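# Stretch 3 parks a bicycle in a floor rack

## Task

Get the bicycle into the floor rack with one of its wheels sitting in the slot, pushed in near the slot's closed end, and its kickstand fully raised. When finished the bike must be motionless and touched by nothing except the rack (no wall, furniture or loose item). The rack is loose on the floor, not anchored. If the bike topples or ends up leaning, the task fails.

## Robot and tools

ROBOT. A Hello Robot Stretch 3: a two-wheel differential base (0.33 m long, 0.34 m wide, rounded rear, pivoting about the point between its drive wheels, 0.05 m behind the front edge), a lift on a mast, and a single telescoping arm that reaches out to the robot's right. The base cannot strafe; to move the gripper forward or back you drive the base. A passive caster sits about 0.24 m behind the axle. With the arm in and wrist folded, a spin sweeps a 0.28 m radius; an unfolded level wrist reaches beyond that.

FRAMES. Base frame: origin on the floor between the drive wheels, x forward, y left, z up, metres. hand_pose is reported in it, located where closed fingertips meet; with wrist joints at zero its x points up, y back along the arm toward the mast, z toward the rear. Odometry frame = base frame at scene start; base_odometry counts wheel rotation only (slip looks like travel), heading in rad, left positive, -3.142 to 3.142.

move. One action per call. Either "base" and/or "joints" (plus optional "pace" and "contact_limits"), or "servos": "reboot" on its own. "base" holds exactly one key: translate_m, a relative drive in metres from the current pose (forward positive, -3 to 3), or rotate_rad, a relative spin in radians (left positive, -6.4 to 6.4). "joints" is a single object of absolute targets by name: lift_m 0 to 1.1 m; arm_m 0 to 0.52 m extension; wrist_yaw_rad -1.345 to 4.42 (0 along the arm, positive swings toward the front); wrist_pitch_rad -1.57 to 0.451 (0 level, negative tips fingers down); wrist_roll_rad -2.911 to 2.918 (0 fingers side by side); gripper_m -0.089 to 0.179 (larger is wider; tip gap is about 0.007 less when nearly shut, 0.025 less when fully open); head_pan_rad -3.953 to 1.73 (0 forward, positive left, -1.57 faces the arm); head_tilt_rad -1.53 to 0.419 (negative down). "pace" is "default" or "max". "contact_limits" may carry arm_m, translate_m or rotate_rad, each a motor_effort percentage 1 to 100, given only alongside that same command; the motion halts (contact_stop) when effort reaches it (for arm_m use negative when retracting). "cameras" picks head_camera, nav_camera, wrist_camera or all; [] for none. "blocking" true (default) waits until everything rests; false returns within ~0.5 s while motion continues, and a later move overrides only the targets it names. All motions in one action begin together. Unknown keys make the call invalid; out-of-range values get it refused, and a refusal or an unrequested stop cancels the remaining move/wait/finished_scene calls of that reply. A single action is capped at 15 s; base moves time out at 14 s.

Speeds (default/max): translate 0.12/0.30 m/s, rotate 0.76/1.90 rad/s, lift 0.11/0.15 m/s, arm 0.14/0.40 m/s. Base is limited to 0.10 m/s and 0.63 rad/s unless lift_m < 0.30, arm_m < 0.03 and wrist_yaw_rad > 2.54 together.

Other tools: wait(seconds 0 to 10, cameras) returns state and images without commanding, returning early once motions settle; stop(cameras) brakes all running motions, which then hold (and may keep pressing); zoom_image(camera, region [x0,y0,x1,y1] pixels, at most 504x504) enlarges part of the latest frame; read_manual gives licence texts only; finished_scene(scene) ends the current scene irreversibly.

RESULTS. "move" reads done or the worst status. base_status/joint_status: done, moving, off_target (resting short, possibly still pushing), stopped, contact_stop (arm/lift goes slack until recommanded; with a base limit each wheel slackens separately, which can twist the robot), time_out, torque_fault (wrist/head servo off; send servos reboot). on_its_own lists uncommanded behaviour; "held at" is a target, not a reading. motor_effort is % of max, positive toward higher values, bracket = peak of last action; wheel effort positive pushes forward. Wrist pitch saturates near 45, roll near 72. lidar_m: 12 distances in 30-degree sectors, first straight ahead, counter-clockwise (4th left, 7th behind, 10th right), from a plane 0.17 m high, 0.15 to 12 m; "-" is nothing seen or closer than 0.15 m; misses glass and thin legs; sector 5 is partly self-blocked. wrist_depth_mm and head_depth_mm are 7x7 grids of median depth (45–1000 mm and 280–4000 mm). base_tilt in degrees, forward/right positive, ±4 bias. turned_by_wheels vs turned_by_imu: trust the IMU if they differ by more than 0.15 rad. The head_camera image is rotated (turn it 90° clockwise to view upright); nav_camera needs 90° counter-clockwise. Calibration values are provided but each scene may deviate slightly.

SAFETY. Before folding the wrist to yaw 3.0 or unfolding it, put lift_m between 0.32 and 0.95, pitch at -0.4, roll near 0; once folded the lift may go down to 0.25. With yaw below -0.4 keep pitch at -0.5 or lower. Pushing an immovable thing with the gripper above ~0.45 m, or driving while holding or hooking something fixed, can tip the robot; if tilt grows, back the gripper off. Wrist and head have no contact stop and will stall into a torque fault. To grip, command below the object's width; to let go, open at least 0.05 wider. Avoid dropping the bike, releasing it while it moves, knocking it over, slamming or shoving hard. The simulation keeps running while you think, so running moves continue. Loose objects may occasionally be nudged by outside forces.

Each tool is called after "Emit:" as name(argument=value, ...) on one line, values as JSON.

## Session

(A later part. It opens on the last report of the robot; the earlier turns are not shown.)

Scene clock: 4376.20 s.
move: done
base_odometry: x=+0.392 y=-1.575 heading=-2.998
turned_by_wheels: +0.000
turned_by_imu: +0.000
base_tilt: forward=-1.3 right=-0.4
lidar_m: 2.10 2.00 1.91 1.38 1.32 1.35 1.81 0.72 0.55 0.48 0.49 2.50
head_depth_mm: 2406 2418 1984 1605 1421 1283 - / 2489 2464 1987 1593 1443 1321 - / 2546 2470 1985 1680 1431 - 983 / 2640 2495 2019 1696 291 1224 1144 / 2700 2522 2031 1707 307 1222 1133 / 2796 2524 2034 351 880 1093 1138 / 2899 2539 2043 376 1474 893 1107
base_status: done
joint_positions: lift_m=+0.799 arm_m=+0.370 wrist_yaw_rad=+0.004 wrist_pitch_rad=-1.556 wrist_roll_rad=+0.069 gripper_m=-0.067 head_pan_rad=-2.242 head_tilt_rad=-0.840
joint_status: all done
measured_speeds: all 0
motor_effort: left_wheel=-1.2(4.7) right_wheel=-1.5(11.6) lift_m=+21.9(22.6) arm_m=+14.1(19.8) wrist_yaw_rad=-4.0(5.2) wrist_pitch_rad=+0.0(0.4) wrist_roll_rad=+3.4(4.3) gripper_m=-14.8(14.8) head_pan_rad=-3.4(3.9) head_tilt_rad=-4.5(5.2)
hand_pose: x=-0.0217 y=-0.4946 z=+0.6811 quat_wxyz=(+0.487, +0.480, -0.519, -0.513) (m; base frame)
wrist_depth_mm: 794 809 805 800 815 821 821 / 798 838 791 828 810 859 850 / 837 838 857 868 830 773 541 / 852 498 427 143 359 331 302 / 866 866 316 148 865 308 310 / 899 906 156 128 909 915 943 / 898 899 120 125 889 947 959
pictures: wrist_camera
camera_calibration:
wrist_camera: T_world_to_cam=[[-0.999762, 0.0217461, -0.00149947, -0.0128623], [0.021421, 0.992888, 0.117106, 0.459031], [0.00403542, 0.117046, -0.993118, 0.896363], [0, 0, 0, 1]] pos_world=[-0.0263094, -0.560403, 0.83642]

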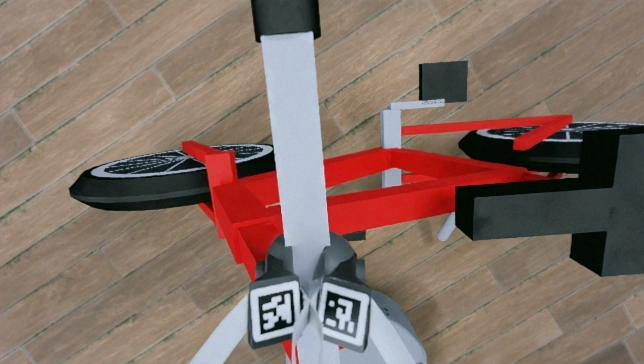

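Emit:
move(base={"translate_m": -0.05}, joints={"arm_m": 0.372, "wrist_roll_rad": 0.22, "gripper_m": -0.07}, cameras=["wrist_camera"])

Emit:
move(base={"translate_m": -0.05}, joints={"arm_m": 0.373, "gripper_m": -0.071}, cameras=["wrist_camera","head_camera"])

Emit:
zoom_image(camera="wrist_camera", region=[400, 40, 644, 240])

Emit:
zoom_image(camera="wrist_camera", region=[60, 100, 300, 260])

Emit:
zoom_image(camera="head_camera", region=[400, 40, 620, 240])

Scene clock: 4388.20 s.
move: done
base_odometry: x=+0.441 y=-1.568 heading=-2.998
turned_by_wheels: +0.000
turned_by_imu: +0.000
base_tilt: forward=-1.4 right=-0.4
lidar_m: 2.14 2.05 1.88 1.35 1.29 1.32 1.77 0.72 0.55 0.47 0.49 2.53
head_depth_mm: 2393 2426 1973 1627 1438 1290 - / 2440 2445 1987 1578 1447 1310 - / 2552 2487 1988 1683 1424 - 987 / 2590 2483 2008 1688 291 1210 1143 / 2623 2509 2023 1701 307 1210 1132 / 2778 2482 2030 351 869 1226 1119 / 2850 2557 2057 377 1483 814 1105
base_status: done
joint_positions: lift_m=+0.799 arm_m=+0.372 wrist_yaw_rad=+0.003 wrist_pitch_rad=-1.556 wrist_roll_rad=+0.209 gripper_m=-0.066 head_pan_rad=-2.242 head_tilt_rad=-0.840
joint_status: all done
measured_speeds: all 0
motor_effort: left_wheel=+1.3(5.5) right_wheel=-4.6(13.6) lift_m=+29.3(29.3) arm_m=+5.1(22.1) wrist_yaw_rad=-2.7(4.2) wrist_pitch_rad=+0.1(0.3) wrist_roll_rad=+3.3(6.6) gripper_m=-14.4(37.9) head_pan_rad=-2.6(4.4) head_tilt_rad=-4.2(5.0)
hand_pose: x=-0.0217 y=-0.4966 z=+0.6811 quat_wxyz=(+0.449, +0.443, -0.552, -0.545) (m; base frame)
wrist_depth_mm: 806 800 791 816 826 831 834 / 810 822 828 824 821 854 833 / 819 828 835 858 838 403 294 / 840 849 432 145 352 299 300 / 873 852 354 150 855 924 903 / 898 900 155 128 924 917 904 / 891 910 120 127 744 959 933
pictures: wrist_camera
camera_calibration:
wrist_camera: T_world_to_cam=[[-0.986731, 0.162327, -0.00345786, 0.05862], [0.160813, 0.980023, 0.117023, 0.457751], [0.0223848, 0.114914, -0.993123, 0.895913], [0, 0, 0, 1]] pos_world=[-0.0358252, -0.561075, 0.836387]

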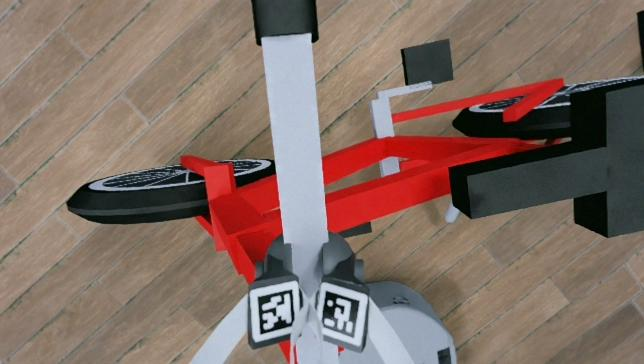

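Scene clock: 4389.77 s.
move: done
base_odometry: x=+0.491 y=-1.561 heading=-2.997
turned_by_wheels: +0.000
turned_by_imu: +0.000
base_tilt: forward=-1.3 right=-0.4
lidar_m: 2.19 2.09 1.83 1.32 1.27 1.30 1.73 0.73 0.55 0.47 0.48 2.56
head_depth_mm: 2342 2422 1976 1628 1439 1284 - / 2432 2466 1987 1549 1447 1321 - / 2487 2455 2003 1678 1430 - 983 / 2559 2471 2012 1693 291 1224 1146 / 2632 2507 2003 1694 307 1221 1127 / 2707 2536 2011 351 872 1224 1111 / 2786 2536 2045 377 1475 810 1092
base_status: done
joint_positions: lift_m=+0.799 arm_m=+0.373 wrist_yaw_rad=+0.003 wrist_pitch_rad=-1.556 wrist_roll_rad=+0.210 gripper_m=-0.067 head_pan_rad=-2.242 head_tilt_rad=-0.840
joint_status: all done
measured_speeds: all 0
motor_effort: left_wheel=+0.8(4.1) right_wheel=-4.1(12.2) lift_m=+37.8(38.1) arm_m=+13.1(18.8) wrist_yaw_rad=-2.3(3.8) wrist_pitch_rad=+0.0(0.4) wrist_roll_rad=+3.2(3.4) gripper_m=-14.5(48.4) head_pan_rad=-2.6(4.0) head_tilt_rad=-4.1(5.4)
hand_pose: x=-0.0217 y=-0.4976 z=+0.6811 quat_wxyz=(+0.449, +0.443, -0.552, -0.545) (m; base frame)
wrist_depth_mm: 809 805 793 809 828 820 819 / 815 819 828 849 820 833 814 / 830 827 840 834 845 398 294 / 865 829 436 146 354 298 301 / 878 894 364 149 896 897 925 / 900 883 155 128 920 904 930 / 907 906 120 127 755 911 932
pictures: head_camera (sideways), wrist_camera
camera_calibration:
head_camera: T_world_to_cam=[[0.501518, 0.55686, -0.662108, 0.884678], [0.770381, -0.635708, 0.0488729, -0.0656914], [-0.393692, -0.534586, -0.747813, 0.936968], [0, 0, 0, 1]] pos_world=[-0.0241973, -0.0335123, 1.28964]
wrist_camera: T_world_to_cam=[[-0.986721, 0.162388, -0.00346054, 0.0588117], [0.160874, 0.980014, 0.117012, 0.458715], [0.0223928, 0.114902, -0.993124, 0.896043], [0, 0, 0, 1]] pos_world=[-0.0358293, -0.562055, 0.836411]

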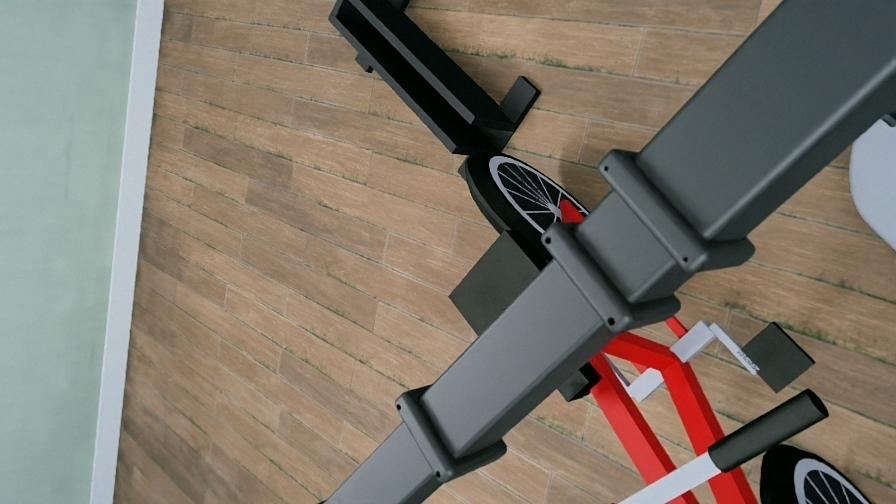

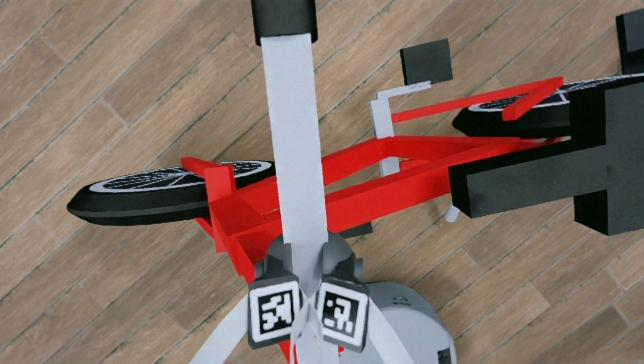

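Scaled by 2.066.

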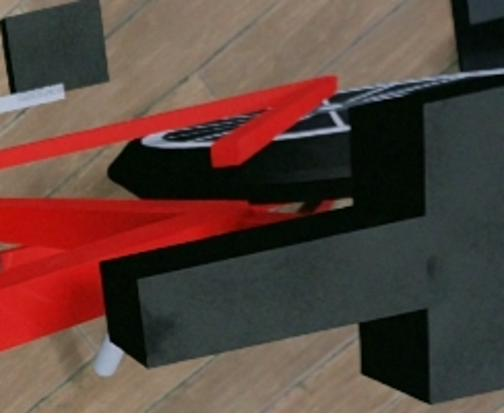

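Scaled by 2.100.

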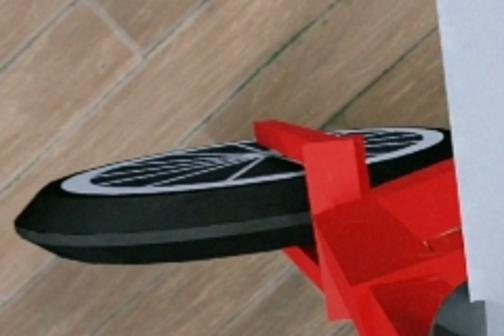

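Scaled by 2.291 from the camera's 896x504 image, which has a finer 1280x720 frame.

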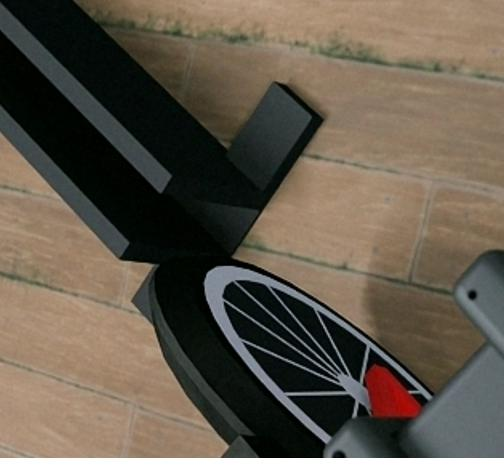

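Emit:
move(base={"translate_m": -0.04}, joints={"arm_m": 0.393, "gripper_m": -0.07}, cameras=["wrist_camera","head_camera"])

Emit:
zoom_image(camera="head_camera", region=[400, 40, 620, 240])

Emit:
zoom_image(camera="wrist_camera", region=[400, 40, 644, 240])

Scene clock: 4401.43 s.
move: done
base_odometry: x=+0.530 y=-1.555 heading=-2.997
turned_by_wheels: +0.000
turned_by_imu: +0.000
base_tilt: forward=-1.3 right=-0.5
lidar_m: 2.22 2.12 1.81 1.31 1.25 1.28 1.70 0.74 0.55 0.47 0.49 2.57
head_depth_mm: 2323 2442 1974 1626 1438 1291 - / 2404 2429 1994 1562 1444 1321 - / 2453 2469 2007 1675 1421 - 984 / 2531 2481 1999 1704 291 1213 1143 / 2607 2492 2023 1704 307 1222 1131 / 2673 2542 2035 351 897 1227 1131 / 2752 2543 2053 377 1468 835 1084
base_status: done
joint_positions: lift_m=+0.799 arm_m=+0.393 wrist_yaw_rad=+0.003 wrist_pitch_rad=-1.556 wrist_roll_rad=+0.210 gripper_m=-0.066 head_pan_rad=-2.242 head_tilt_rad=-0.840
joint_status: all done
measured_speeds: all 0
motor_effort: left_wheel=+0.2(4.6) right_wheel=-4.9(12.3) lift_m=+31.9(38.1) arm_m=+16.4(24.1) wrist_yaw_rad=-2.8(3.9) wrist_pitch_rad=+0.0(0.4) wrist_roll_rad=+3.1(3.4) gripper_m=-13.6(38.3) head_pan_rad=-3.2(4.1) head_tilt_rad=-4.2(5.3)
hand_pose: x=-0.0217 y=-0.5176 z=+0.6812 quat_wxyz=(+0.449, +0.442, -0.553, -0.545) (m; base frame)
wrist_depth_mm: 807 796 805 804 815 819 828 / 833 816 834 789 804 827 809 / 845 839 850 853 858 412 293 / 848 852 493 146 353 294 296 / 876 876 380 150 896 926 909 / 911 914 154 128 906 912 923 / 945 900 120 127 747 941 934
pictures: head_camera (sideways), wrist_camera
camera_calibration:
head_camera: T_world_to_cam=[[0.501518, 0.55686, -0.662108, 0.884678], [0.77038, -0.635709, 0.0488729, -0.0656914], [-0.393692, -0.534586, -0.747813, 0.936968], [0, 0, 0, 1]] pos_world=[-0.0241973, -0.0335123, 1.28964]
wrist_camera: T_world_to_cam=[[-0.986617, 0.16302, -0.00348057, 0.0624086], [0.161501, 0.979921, 0.116931, 0.478344], [0.0224727, 0.114804, -0.993134, 0.898324], [0, 0, 0, 1]] pos_world=[-0.0358674, -0.582044, 0.83644]

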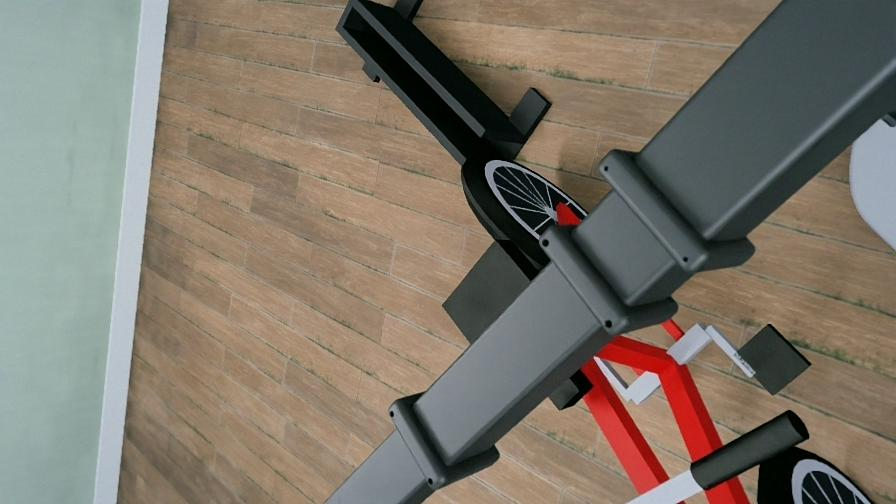

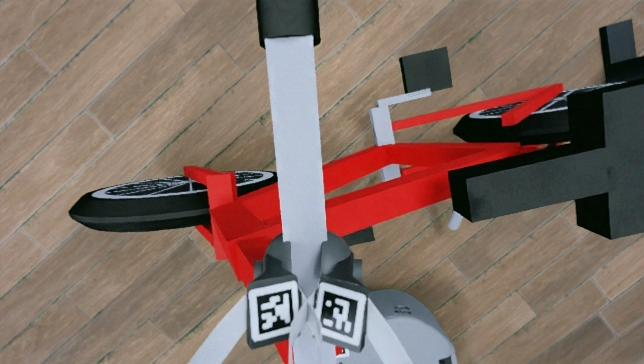

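Scaled by 2.291 from the camera's 896x504 image, which has a finer 1280x720 frame.

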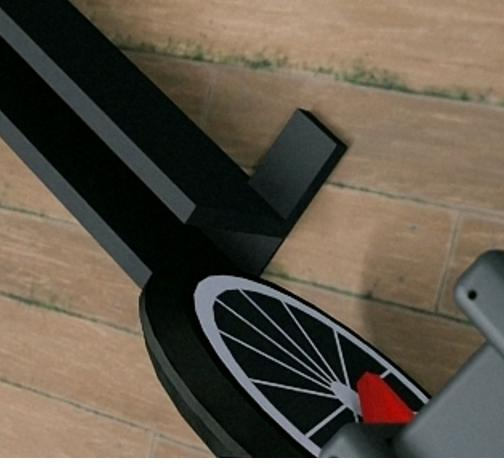

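Scaled by 2.066.

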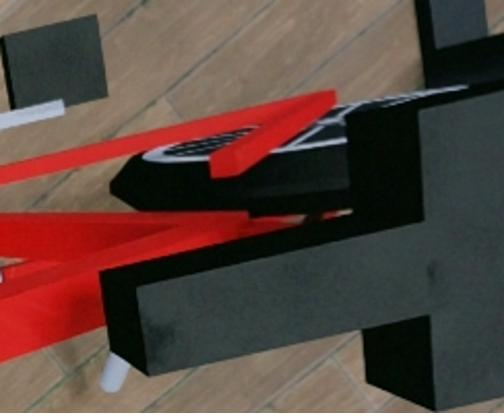

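Emit:
move(base={"translate_m": -0.05}, joints={"arm_m": 0.397, "gripper_m": -0.071}, contact_limits={"translate_m": 30}, cameras=["wrist_camera","head_camera"])

Emit:
zoom_image(camera="head_camera", region=[400, 40, 620, 240])

Scene clock: 4409.87 s.
move: done
base_odometry: x=+0.580 y=-1.548 heading=-2.997
turned_by_wheels: +0.000
turned_by_imu: +0.000
base_tilt: forward=-1.3 right=-0.5
lidar_m: 2.28 2.16 1.76 1.28 1.22 1.25 1.67 0.75 0.55 0.46 0.48 2.60
head_depth_mm: 2286 2439 1972 1619 1440 1288 - / 2334 2431 1994 1561 1447 1315 - / 2423 2465 2010 1679 1427 - 988 / 2452 2485 1979 1696 292 1224 1144 / 2572 2501 2045 1701 308 1221 1134 / 2630 2523 2048 351 887 1226 1133 / 2722 2515 2047 377 1481 842 1067
base_status: done
joint_positions: lift_m=+0.799 arm_m=+0.397 wrist_yaw_rad=+0.003 wrist_pitch_rad=-1.556 wrist_roll_rad=+0.210 gripper_m=-0.067 head_pan_rad=-2.242 head_tilt_rad=-0.840
joint_status: all done
measured_speeds: all 0
motor_effort: left_wheel=+0.5(3.8) right_wheel=-4.4(12.1) lift_m=+26.3(26.5) arm_m=+15.6(24.6) wrist_yaw_rad=-3.7(4.0) wrist_pitch_rad=+0.1(0.4) wrist_roll_rad=+3.0(3.4) gripper_m=-14.5(49.6) head_pan_rad=-3.2(4.0) head_tilt_rad=-4.6(5.2)
contact_limits: translate_m 30 (maximum 100)
hand_pose: x=-0.0217 y=-0.5216 z=+0.6811 quat_wxyz=(+0.449, +0.442, -0.553, -0.545) (m; base frame)
wrist_depth_mm: 801 819 785 800 810 819 827 / 817 824 816 832 848 843 812 / 847 849 834 873 823 454 295 / 832 857 565 148 357 299 301 / 888 913 392 150 880 875 915 / 890 909 154 129 886 916 934 / 898 925 121 157 763 926 953
pictures: head_camera (sideways), wrist_camera
camera_calibration:
head_camera: T_world_to_cam=[[0.501518, 0.55686, -0.662108, 0.884677], [0.770381, -0.635708, 0.0488729, -0.0656914], [-0.393692, -0.534586, -0.747813, 0.936968], [0, 0, 0, 1]] pos_world=[-0.0241973, -0.0335123, 1.28964]
wrist_camera: T_world_to_cam=[[-0.986545, 0.163451, -0.00349362, 0.0632986], [0.161929, 0.979855, 0.116889, 0.482285], [0.0225288, 0.11475, -0.993139, 0.898722], [0, 0, 0, 1]] pos_world=[-0.0358961, -0.586045, 0.836403]

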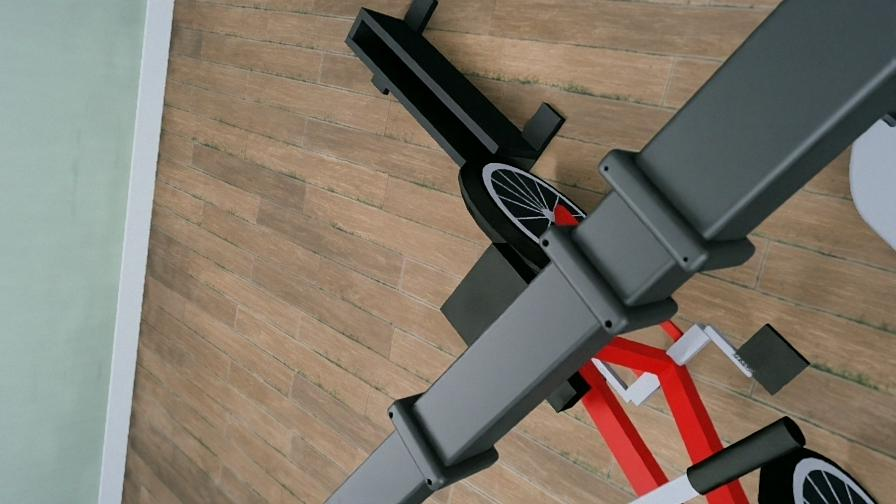

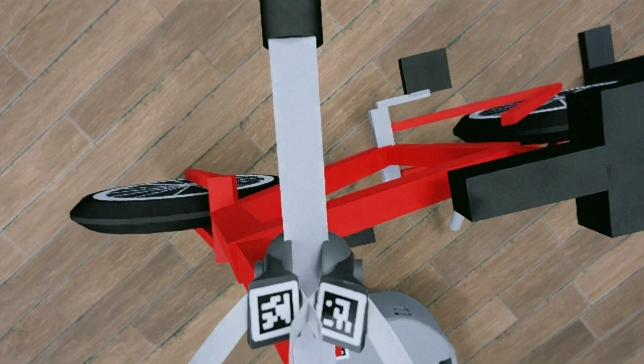

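Scaled by 2.291 from the camera's 896x504 image, which has a finer 1280x720 frame.

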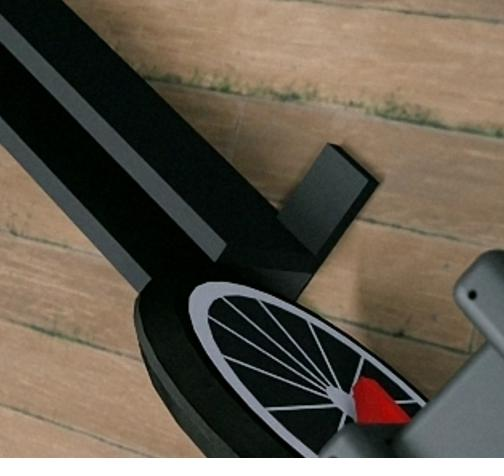

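Emit:
move(base={"translate_m": -0.05}, joints={"arm_m": 0.401, "gripper_m": -0.07}, contact_limits={"translate_m": 30}, cameras=["wrist_camera","head_camera"])

Emit:
zoom_image(camera="head_camera", region=[400, 40, 620, 240])

Scene clock: 4417.57 s.
move: done
base_odometry: x=+0.629 y=-1.541 heading=-2.997
turned_by_wheels: +0.000
turned_by_imu: +0.000
base_tilt: forward=-1.4 right=-0.4
lidar_m: 2.31 2.21 1.73 1.25 1.19 1.22 1.63 0.76 0.56 0.46 0.48 2.63
head_depth_mm: 2244 2421 1965 1618 1428 1290 - / 2299 2449 1985 1576 1439 1322 - / 2390 2437 2011 1682 1427 - 992 / 2459 2498 2027 1687 292 1221 1142 / 2532 2480 2013 1692 307 1221 1130 / 2586 2536 2041 351 889 1222 1134 / 2689 2535 2027 379 1476 823 1060
base_status: done
joint_positions: lift_m=+0.799 arm_m=+0.401 wrist_yaw_rad=+0.003 wrist_pitch_rad=-1.556 wrist_roll_rad=+0.211 gripper_m=-0.066 head_pan_rad=-2.242 head_tilt_rad=-0.840
joint_status: all done
measured_speeds: all 0
motor_effort: left_wheel=-1.9(3.7) right_wheel=-0.6(12.4) lift_m=+34.7(37.1) arm_m=+11.7(20.8) wrist_yaw_rad=-2.5(4.2) wrist_pitch_rad=+0.0(0.3) wrist_roll_rad=+2.9(3.2) gripper_m=-13.5(37.0) head_pan_rad=-3.0(4.0) head_tilt_rad=-4.2(5.3)
contact_limits: translate_m 30 (maximum 100)
hand_pose: x=-0.0217 y=-0.5256 z=+0.6811 quat_wxyz=(+0.449, +0.442, -0.553, -0.545) (m; base frame)
wrist_depth_mm: 778 800 801 145 805 824 825 / 813 810 824 805 840 840 698 / 827 845 817 831 835 458 294 / 854 879 845 148 352 298 299 / 857 880 369 151 858 902 894 / 895 912 154 128 891 893 945 / 910 908 121 156 747 954 927
pictures: head_camera (sideways), wrist_camera
camera_calibration:
head_camera: T_world_to_cam=[[0.501518, 0.55686, -0.662108, 0.884677], [0.770381, -0.635708, 0.0488729, -0.0656914], [-0.393692, -0.534586, -0.747813, 0.936968], [0, 0, 0, 1]] pos_world=[-0.0241973, -0.0335123, 1.28964]
wrist_camera: T_world_to_cam=[[-0.986457, 0.16398, -0.00351057, 0.0642534], [0.162454, 0.979777, 0.116815, 0.48625], [0.0225949, 0.114662, -0.993148, 0.899166], [0, 0, 0, 1]] pos_world=[-0.0359266, -0.590054, 0.836429]

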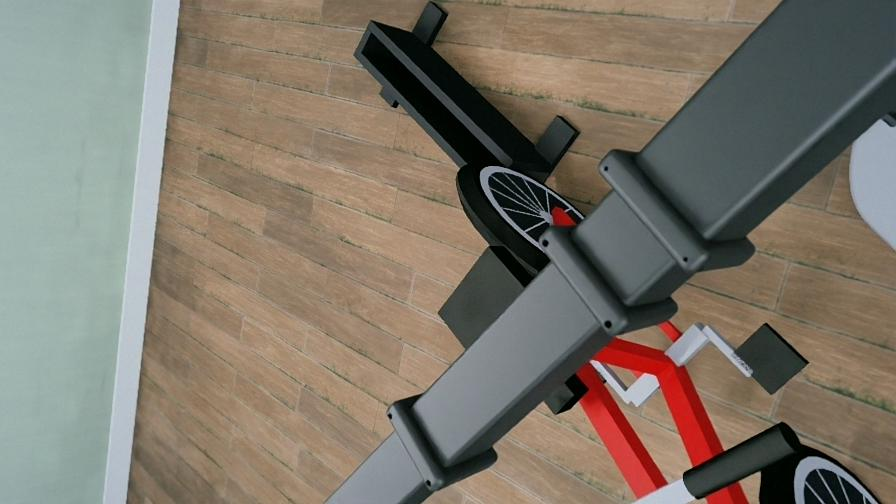

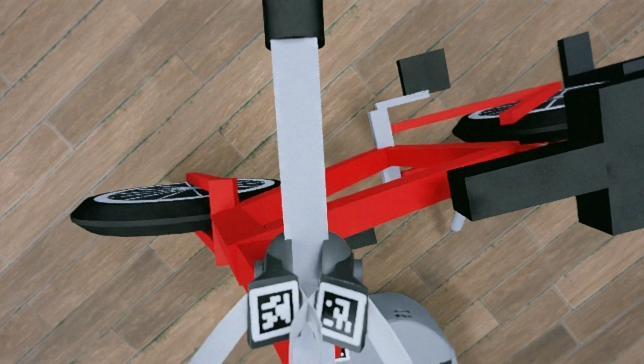

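Scaled by 2.291 from the camera's 896x504 image, which has a finer 1280x720 frame.

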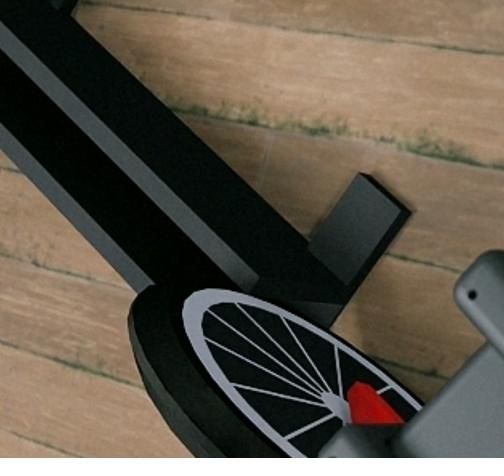

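Emit:
move(base={"translate_m": -0.05}, joints={"arm_m": 0.405, "gripper_m": -0.071}, contact_limits={"translate_m": 30}, cameras=["wrist_camera","head_camera"])

Emit:
zoom_image(camera="head_camera", region=[400, 40, 620, 240])

Emit:
zoom_image(camera="wrist_camera", region=[400, 20, 644, 220])

Scene clock: 4422.70 s.
move: done
base_odometry: x=+0.679 y=-1.534 heading=-2.997
turned_by_wheels: +0.000
turned_by_imu: +0.000
base_tilt: forward=-1.3 right=-0.4
lidar_m: 2.36 2.25 1.69 1.22 1.17 1.19 1.59 0.77 0.56 0.45 0.47 2.66
head_depth_mm: 2211 2363 1976 1623 1446 1283 - / 2269 2405 1994 1564 1443 1312 - / 2364 2456 1997 1674 1430 - 990 / 2399 2488 2029 1682 292 1213 1143 / 2497 2506 2016 1697 307 1229 1127 / 2541 2505 2049 352 888 1230 1135 / 2587 2567 2041 378 1478 886 1055
base_status: done
joint_positions: lift_m=+0.799 arm_m=+0.405 wrist_yaw_rad=+0.003 wrist_pitch_rad=-1.556 wrist_roll_rad=+0.211 gripper_m=-0.067 head_pan_rad=-2.242 head_tilt_rad=-0.840
joint_status: all done
measured_speeds: all 0
motor_effort: left_wheel=+0.1(4.4) right_wheel=-4.2(11.9) lift_m=+29.9(31.9) arm_m=+5.3(20.9) wrist_yaw_rad=-2.1(3.5) wrist_pitch_rad=+0.1(0.4) wrist_roll_rad=+2.8(3.0) gripper_m=-14.0(47.4) head_pan_rad=-2.6(4.3) head_tilt_rad=-5.1(5.3)
contact_limits: translate_m 30 (maximum 100)
hand_pose: x=-0.0217 y=-0.5297 z=+0.6811 quat_wxyz=(+0.449, +0.442, -0.553, -0.546) (m; base frame)
wrist_depth_mm: 807 818 811 147 819 828 828 / 834 844 819 835 827 834 311 / 848 836 829 832 843 421 291 / 864 855 852 148 350 297 298 / 883 881 405 150 883 905 891 / 880 902 154 128 907 901 887 / 888 902 121 127 768 953 935
pictures: head_camera (sideways), wrist_camera
camera_calibration:
head_camera: T_world_to_cam=[[0.501518, 0.55686, -0.662108, 0.884678], [0.770381, -0.635708, 0.0488729, -0.0656914], [-0.393692, -0.534586, -0.747813, 0.936968], [0, 0, 0, 1]] pos_world=[-0.0241973, -0.0335123, 1.28964]
wrist_camera: T_world_to_cam=[[-0.98639, 0.164387, -0.00352091, 0.0651396], [0.162857, 0.979714, 0.116784, 0.490197], [0.0226472, 0.114621, -0.993151, 0.899609], [0, 0, 0, 1]] pos_world=[-0.0359528, -0.594075, 0.83643]

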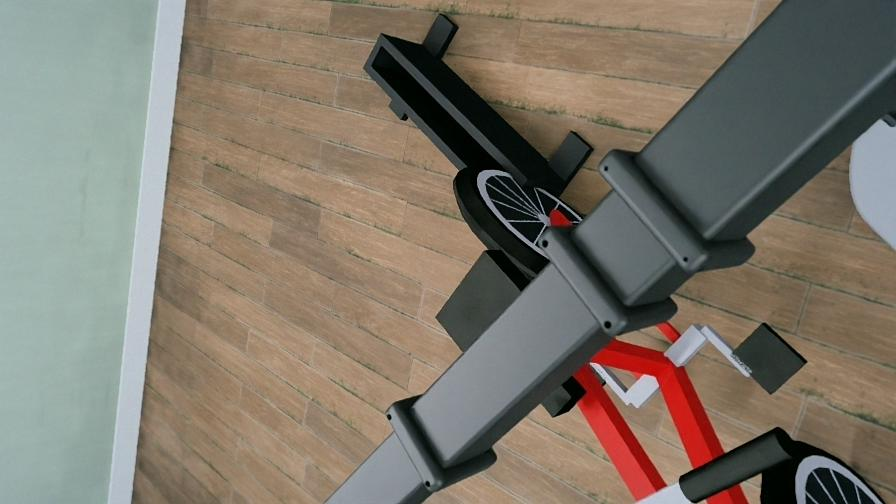

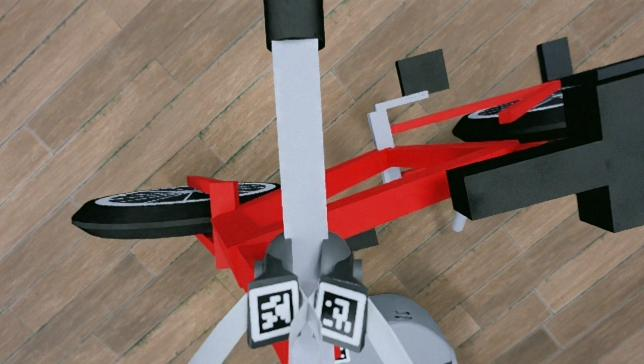

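Scaled by 2.291 from the camera's 896x504 image, which has a finer 1280x720 frame.

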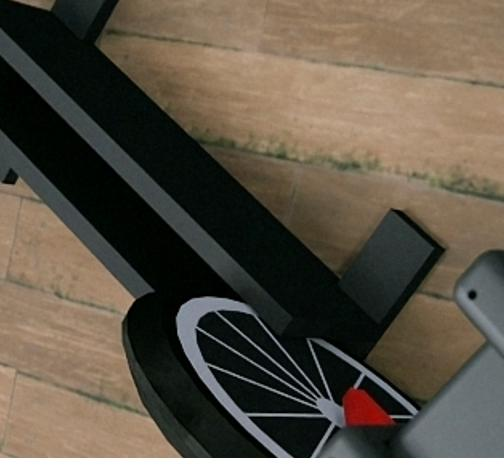

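Scaled by 2.066.

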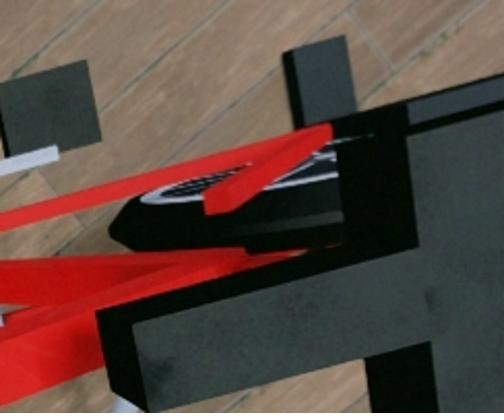

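Emit:
move(base={"translate_m": -0.06}, joints={"arm_m": 0.41, "lift_m": 0.803, "gripper_m": -0.07}, contact_limits={"translate_m": 42}, cameras=["wrist_camera","head_camera"])

Emit:
zoom_image(camera="head_camera", region=[400, 40, 620, 240])

Scene clock: 4430.37 s.
move: done
base_odometry: x=+0.738 y=-1.525 heading=-2.997
turned_by_wheels: +0.000
turned_by_imu: +0.001
base_tilt: forward=-1.3 right=-0.4
lidar_m: 2.41 2.30 1.64 1.19 1.14 1.17 1.55 0.79 0.56 0.45 0.47 2.68
head_depth_mm: 2143 2367 1988 1634 1440 1289 - / 2221 2405 1987 1574 1445 1309 - / 2272 2468 1994 1666 1399 - 1119 / 2353 2460 1998 1694 292 1222 1145 / 2425 2509 2024 971 307 1225 1133 / 2468 2495 2036 345 900 1245 1131 / 2599 2525 2036 376 1466 892 1042
base_status: done
joint_positions: lift_m=+0.803 arm_m=+0.410 wrist_yaw_rad=+0.003 wrist_pitch_rad=-1.553 wrist_roll_rad=+0.211 gripper_m=-0.067 head_pan_rad=-2.242 head_tilt_rad=-0.840
joint_status: all done
measured_speeds: all 0
motor_effort: left_wheel=+0.5(3.4) right_wheel=-6.3(12.5) lift_m=+38.1(45.0) arm_m=+15.9(18.9) wrist_yaw_rad=-2.6(3.7) wrist_pitch_rad=-0.5(1.4) wrist_roll_rad=+2.6(3.0) gripper_m=-13.3(36.2) head_pan_rad=-3.0(3.9) head_tilt_rad=-4.6(5.4)
contact_limits: translate_m 42 (maximum 100)
hand_pose: x=-0.0217 y=-0.5355 z=+0.6851 quat_wxyz=(+0.449, +0.441, -0.554, -0.545) (m; base frame)
wrist_depth_mm: 796 813 786 152 811 803 802 / 831 842 838 822 834 852 312 / 849 847 842 152 867 432 297 / 849 861 832 154 357 299 300 / 866 876 445 156 893 906 895 / 894 912 154 128 885 926 912 / 923 927 121 128 747 931 940
pictures: head_camera (sideways), wrist_camera
camera_calibration:
head_camera: T_world_to_cam=[[0.501518, 0.55686, -0.662108, 0.884678], [0.77038, -0.635709, 0.0488729, -0.0656914], [-0.393693, -0.534586, -0.747813, 0.936968], [0, 0, 0, 1]] pos_world=[-0.0241973, -0.0335123, 1.28964]
wrist_camera: T_world_to_cam=[[-0.986347, 0.164631, -0.0040598, 0.0666088], [0.163111, 0.98004, 0.113649, 0.497733], [0.0226889, 0.111435, -0.993513, 0.902746], [0, 0, 0, 1]] pos_world=[-0.0359685, -0.599361, 0.840593]

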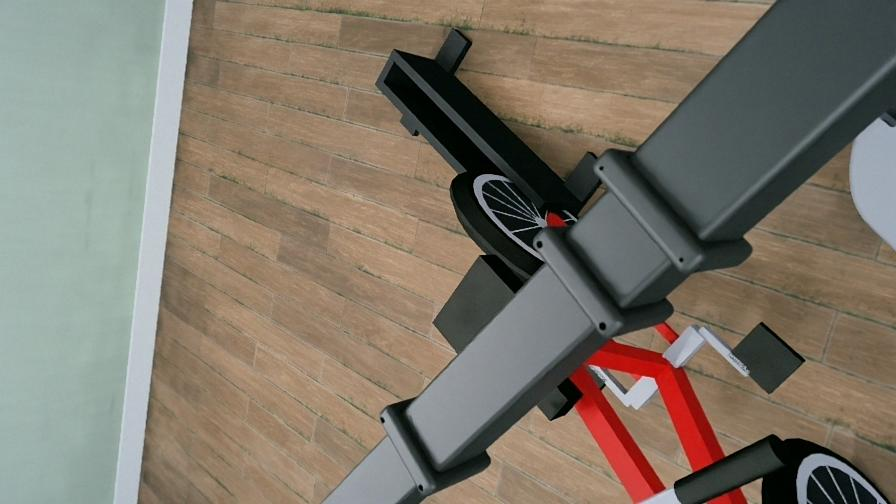

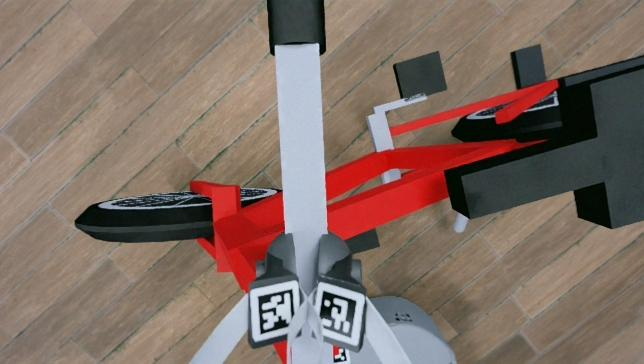

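Scaled by 2.291 from the camera's 896x504 image, which has a finer 1280x720 frame.

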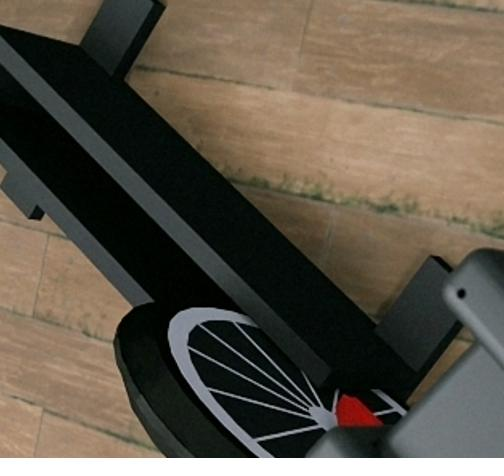

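Emit:
move(base={"translate_m": -0.05}, joints={"arm_m": 0.414, "gripper_m": -0.071}, contact_limits={"translate_m": 42}, cameras=["head_camera"])

Emit:
zoom_image(camera="head_camera", region=[360, 20, 600, 240])

Scene clock: 4434.73 s.
move: done
base_odometry: x=+0.788 y=-1.518 heading=-2.996
turned_by_wheels: +0.001
turned_by_imu: +0.001
base_tilt: forward=-1.3 right=-0.4
lidar_m: 2.46 2.34 1.60 1.16 1.11 1.14 1.52 0.80 0.56 0.42 0.44 2.72
head_depth_mm: 2139 2301 1992 1663 1430 1288 - / 2175 2402 1977 1561 1446 1319 - / 2240 2421 1990 1676 1399 - 1121 / 2302 2471 2015 1696 293 1226 1136 / 2405 2498 2042 1705 306 1247 1140 / 2453 2513 2039 345 886 1232 1132 / 2521 2549 2049 376 1481 1228 1021
base_status: done
joint_positions: lift_m=+0.803 arm_m=+0.414 wrist_yaw_rad=-0.005 wrist_pitch_rad=-1.556 wrist_roll_rad=+0.224 gripper_m=-0.068 head_pan_rad=-2.242 head_tilt_rad=-0.840
joint_status: all done
measured_speeds: all 0
motor_effort: left_wheel=+5.4(8.5) right_wheel=-14.3(20.9) lift_m=+33.5(33.6) arm_m=+12.1(22.3) wrist_yaw_rad=+4.2(5.4) wrist_pitch_rad=+0.0(0.5) wrist_roll_rad=-1.3(2.8) gripper_m=-14.7(48.3) head_pan_rad=-3.5(3.8) head_tilt_rad=-5.1(5.3)
contact_limits: translate_m 42 (maximum 100)
hand_pose: x=-0.0216 y=-0.5386 z=+0.6851 quat_wxyz=(+0.443, +0.436, -0.557, -0.550) (m; base frame)
wrist_depth_mm: 794 819 813 172 799 833 829 / 826 834 842 166 828 817 286 / 834 826 839 164 842 389 292 / 860 845 859 164 356 300 300 / 893 882 409 163 895 907 911 / 885 884 126 129 922 927 923 / 905 911 121 125 755 937 953
pictures: head_camera (sideways)
camera_calibration:
head_camera: T_world_to_cam=[[0.501518, 0.55686, -0.662108, 0.884678], [0.770381, -0.635708, 0.0488729, -0.0656914], [-0.393692, -0.534586, -0.747813, 0.936968], [0, 0, 0, 1]] pos_world=[-0.0241973, -0.0335123, 1.28964]

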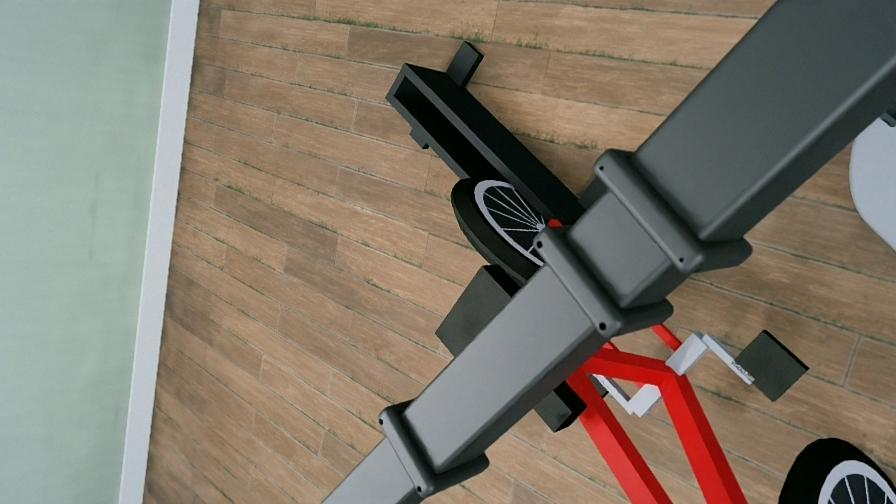

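Scaled by 2.100 from the camera's 896x504 image, which has a finer 1280x720 frame.

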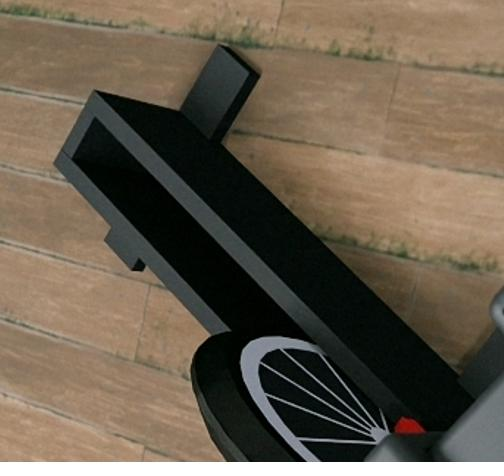

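Emit:
wait(seconds=0, cameras=["wrist_camera"])

Scene clock: 4437.47 s.
base_odometry: x=+0.788 y=-1.518 heading=-2.996
turned_by_wheels: +0.000
turned_by_imu: +0.000
base_tilt: forward=-1.3 right=-0.4
lidar_m: 2.46 2.34 1.60 1.16 1.11 1.14 1.52 0.80 0.56 0.42 0.44 2.72
head_depth_mm: 2126 2333 1984 1658 1442 1289 - / 2172 2357 1982 1567 1445 1309 - / 2248 2394 1998 1680 1404 - 1114 / 2314 2507 2002 1694 292 1221 1143 / 2390 2492 2016 1679 306 1239 1150 / 2466 2502 2046 346 889 1233 1136 / 2518 2542 2025 375 1480 1226 1022
base_status: done
joint_positions: lift_m=+0.803 arm_m=+0.414 wrist_yaw_rad=-0.005 wrist_pitch_rad=-1.556 wrist_roll_rad=+0.224 gripper_m=-0.068 head_pan_rad=-2.242 head_tilt_rad=-0.840
joint_status: all done
measured_speeds: all 0
motor_effort: left_wheel=+5.8(8.5) right_wheel=-14.3(20.9) lift_m=+37.8(33.6) arm_m=+0.5(22.3) wrist_yaw_rad=+4.3(5.4) wrist_pitch_rad=+0.1(0.5) wrist_roll_rad=-1.5(2.8) gripper_m=-14.9(48.3) head_pan_rad=-3.3(3.8) head_tilt_rad=-4.7(5.3)
contact_limits: translate_m 42 (maximum 100)
hand_pose: x=-0.0216 y=-0.5386 z=+0.6851 quat_wxyz=(+0.443, +0.436, -0.557, -0.550) (m; base frame)
wrist_depth_mm: 813 804 795 173 818 844 829 / 822 811 832 167 824 831 290 / 822 827 841 165 862 378 294 / 849 851 858 164 358 296 299 / 899 870 407 163 884 902 896 / 908 902 126 128 918 910 921 / 940 901 121 125 762 941 941
pictures: wrist_camera
camera_calibration:
wrist_camera: T_world_to_cam=[[-0.982872, 0.18425, -0.00369518, 0.0776694], [0.182565, 0.976227, 0.116837, 0.497001], [0.0251346, 0.114161, -0.993144, 0.904404], [0, 0, 0, 1]] pos_world=[-0.0371277, -0.602744, 0.840422]

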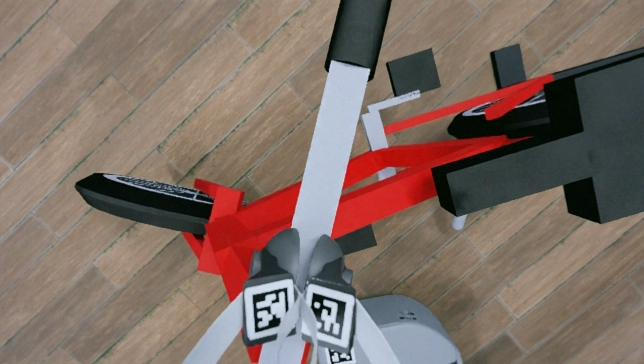

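Emit:
move(base={"translate_m": 0.01}, joints={"wrist_roll_rad": -0.15, "gripper_m": -0.072}, cameras=["wrist_camera", "head_camera"])

Scene clock: 4442.07 s.
move: off_target
base_odometry: x=+0.778 y=-1.519 heading=-2.996
turned_by_wheels: +0.000
turned_by_imu: +0.000
base_tilt: forward=-1.3 right=-0.5
lidar_m: 2.44 2.33 1.61 1.16 1.11 1.14 1.53 0.79 0.56 0.43 0.46 2.71
head_depth_mm: 2124 2317 1990 1663 1442 1286 - / 2208 2395 1970 1561 1444 1318 - / 2253 2435 2019 1549 1399 - 1120 / 2302 2491 2002 1693 292 1222 1140 / 2411 2497 2014 971 306 1224 1131 / 2465 2499 2033 346 913 1245 1137 / 2529 2554 2046 375 1482 1231 1025
base_status: done
joint_positions: lift_m=+0.803 arm_m=+0.414 wrist_yaw_rad=-0.009 wrist_pitch_rad=-1.556 wrist_roll_rad=-0.124 gripper_m=-0.069 head_pan_rad=-2.242 head_tilt_rad=-0.840
joint_status: wrist_roll_rad off_target (ended at -0.124, target -0.150); the others done
measured_speeds: translate_m=+0.000 rotate_rad=+0.000 lift_m=-0.001 arm_m=+0.000 wrist_yaw_rad=+0.000 wrist_pitch_rad=+0.000 wrist_roll_rad=+0.000 head_pan_rad=+0.000 head_tilt_rad=+0.000
motor_effort: left_wheel=+4.4(10.7) right_wheel=-1.2(11.8) lift_m=+11.7(38.4) arm_m=-13.4(14.4) wrist_yaw_rad=+6.9(9.2) wrist_pitch_rad=+0.0(0.3) wrist_roll_rad=-8.5(10.6) gripper_m=-4.9(48.6) head_pan_rad=-2.8(4.1) head_tilt_rad=-4.3(5.4)
hand_pose: x=-0.0214 y=-0.5387 z=+0.6853 quat_wxyz=(+0.532, +0.524, -0.474, -0.467) (m; base frame)
wrist_depth_mm: 815 829 840 829 161 825 813 / 813 818 800 860 831 859 853 / 825 828 832 844 843 833 880 / 889 875 458 160 639 599 314 / 898 870 295 161 356 305 307 / 918 908 124 129 919 926 314 / 922 906 120 160 935 918 946
pictures: head_camera (sideways), wrist_camera
camera_calibration:
head_camera: T_world_to_cam=[[0.501518, 0.55686, -0.662108, 0.884678], [0.770381, -0.635708, 0.0488729, -0.0656914], [-0.393692, -0.534586, -0.747813, 0.936968], [0, 0, 0, 1]] pos_world=[-0.0241973, -0.0335123, 1.28964]
wrist_camera: T_world_to_cam=[[-0.987537, -0.15738, 0.00121234, -0.109694], [-0.156159, 0.980776, 0.117013, 0.492099], [-0.0196045, 0.115365, -0.99313, 0.904207], [0, 0, 0, 1]] pos_world=[-0.0137546, -0.604217, 0.840545]

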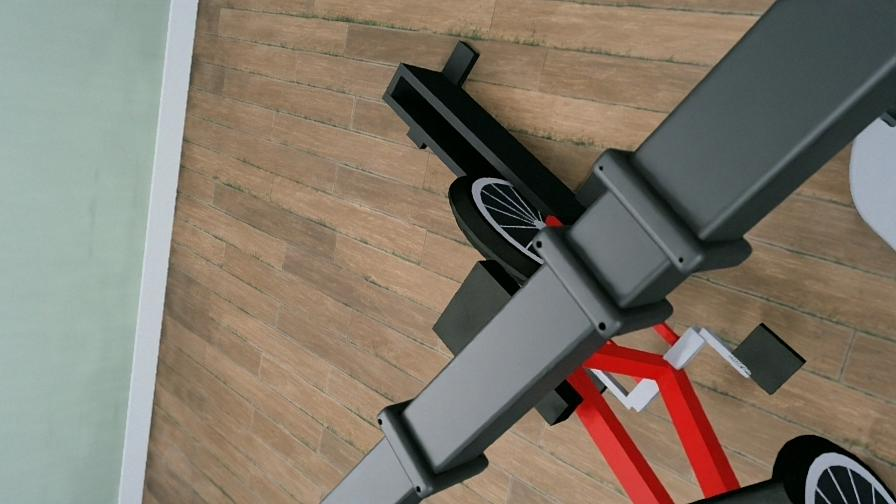

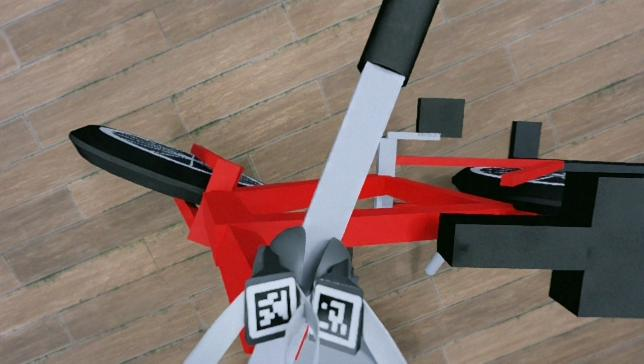

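Emit:
move(base={"translate_m": 0.03}, joints={"wrist_roll_rad": -0.25, "lift_m": 0.806, "gripper_m": -0.073, "arm_m": 0.41}, cameras=["wrist_camera"])

Scene clock: 4446.13 s.
move: done
base_odometry: x=+0.748 y=-1.524 heading=-2.996
turned_by_wheels: +0.000
turned_by_imu: +0.001
base_tilt: forward=-1.3 right=-0.5
lidar_m: 2.42 2.31 1.63 1.18 1.13 1.16 1.55 0.79 0.56 0.45 0.47 2.70
head_depth_mm: 2157 2330 1976 1635 1440 1293 - / 2220 2402 1999 1573 1451 - - / 2262 2433 2008 1674 1410 - 1119 / 2339 2507 2015 1686 289 1222 1141 / 2414 2490 2035 972 305 1226 1124 / 2489 2526 2042 341 899 1224 1137 / 2564 2537 2053 367 1471 887 1036
base_status: done
joint_positions: lift_m=+0.806 arm_m=+0.410 wrist_yaw_rad=-0.007 wrist_pitch_rad=-1.555 wrist_roll_rad=-0.233 gripper_m=-0.070 head_pan_rad=-2.242 head_tilt_rad=-0.840
joint_status: all done
measured_speeds: translate_m=+0.000 rotate_rad=+0.001 lift_m=+0.000 arm_m=+0.000 wrist_yaw_rad=+0.000 wrist_pitch_rad=+0.000 wrist_roll_rad=+0.000 head_pan_rad=+0.000 head_tilt_rad=+0.000
motor_effort: left_wheel=+1.8(10.4) right_wheel=-3.4(13.0) lift_m=+19.8(33.5) arm_m=-8.3(17.3) wrist_yaw_rad=+5.5(10.0) wrist_pitch_rad=+0.2(0.6) wrist_roll_rad=-5.9(10.8) gripper_m=-15.3(50.1) head_pan_rad=-3.5(4.4) head_tilt_rad=-5.2(5.2)
hand_pose: x=-0.0215 y=-0.5349 z=+0.6882 quat_wxyz=(+0.557, +0.549, -0.444, -0.437) (m; base frame)
wrist_depth_mm: 794 816 803 823 831 841 838 / 836 851 811 830 876 853 825 / 825 841 853 155 873 870 883 / 877 858 451 157 870 863 883 / 885 902 301 159 365 338 312 / 900 924 150 129 930 318 317 / 913 926 121 124 930 958 324
pictures: wrist_camera
camera_calibration:
wrist_camera: T_world_to_cam=[[-0.964105, -0.265504, 0.00294333, -0.16767], [-0.263365, 0.95763, 0.11655, 0.473698], [-0.0337632, 0.111592, -0.99318, 0.90437], [0, 0, 0, 1]] pos_world=[-0.00636162, -0.599064, 0.843486]

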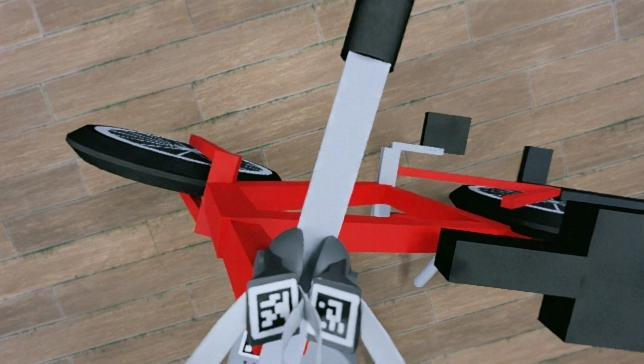

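Emit:
move(base={"translate_m": -0.04}, joints={"wrist_roll_rad": -0.35, "gripper_m": -0.071, "arm_m": 0.411}, contact_limits={"translate_m": 42}, cameras=["wrist_camera"])

Scene clock: 4452.47 s.
move: off_target
base_odometry: x=+0.788 y=-1.518 heading=-2.996
turned_by_wheels: +0.000
turned_by_imu: +0.000
base_tilt: forward=-1.3 right=-0.5
lidar_m: 2.45 2.34 1.60 1.16 1.11 1.14 1.52 0.80 0.56 0.46 0.47 2.71
head_depth_mm: 2137 2327 1983 1667 1452 1287 - / 2170 2374 1988 1579 1445 - - / 2215 2403 1994 1572 1428 - 1119 / 2303 2482 2031 1702 289 1221 1141 / 2359 2487 2030 970 304 1133 1130 / 2420 2514 2039 341 894 1127 1149 / 2564 2533 2051 367 1477 912 1042
base_status: done
joint_positions: lift_m=+0.806 arm_m=+0.411 wrist_yaw_rad=-0.011 wrist_pitch_rad=-1.556 wrist_roll_rad=-0.325 gripper_m=-0.068 head_pan_rad=-2.242 head_tilt_rad=-0.840
joint_status: wrist_roll_rad off_target (ended at -0.325, target -0.350); the others done
measured_speeds: all 0
on_its_own: wrist_yaw_rad is at rest, and its effort (+10.3) is outside its rest range (-9 to +9)
motor_effort: left_wheel=-2.0(9.1) right_wheel=-2.6(21.7) lift_m=+15.8(16.1) arm_m=+14.0(17.3) wrist_yaw_rad=+10.3(11.7) wrist_pitch_rad=+0.4(0.4) wrist_roll_rad=-8.5(9.7) gripper_m=-15.2(28.0) head_pan_rad=-3.4(4.2) head_tilt_rad=-4.6(5.2)
contact_limits: translate_m 42 (maximum 100)
hand_pose: x=-0.0214 y=-0.5357 z=+0.6881 quat_wxyz=(+0.576, +0.568, -0.418, -0.413) (m; base frame)
wrist_depth_mm: 791 804 816 808 154 816 829 / 825 835 814 834 835 831 864 / 849 840 839 154 868 836 890 / 872 878 449 157 860 870 895 / 882 870 293 158 371 427 334 / 916 889 216 128 884 315 313 / 917 931 120 163 932 947 324
pictures: wrist_camera
camera_calibration:
wrist_camera: T_world_to_cam=[[-0.936837, -0.349743, 0.00390293, -0.212998], [-0.346873, 0.930466, 0.11795, 0.457198], [-0.0448837, 0.109146, -0.993012, 0.902773], [0, 0, 0, 1]] pos_world=[-0.000434543, -0.598436, 0.84337]

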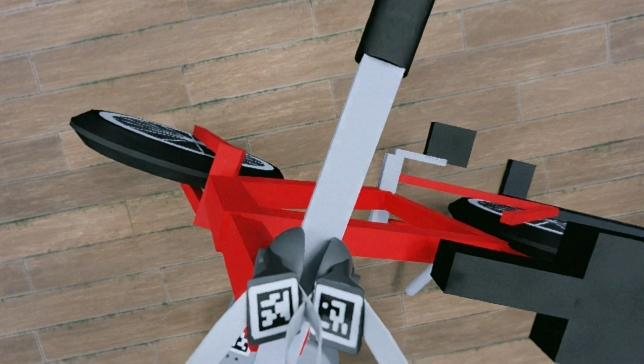

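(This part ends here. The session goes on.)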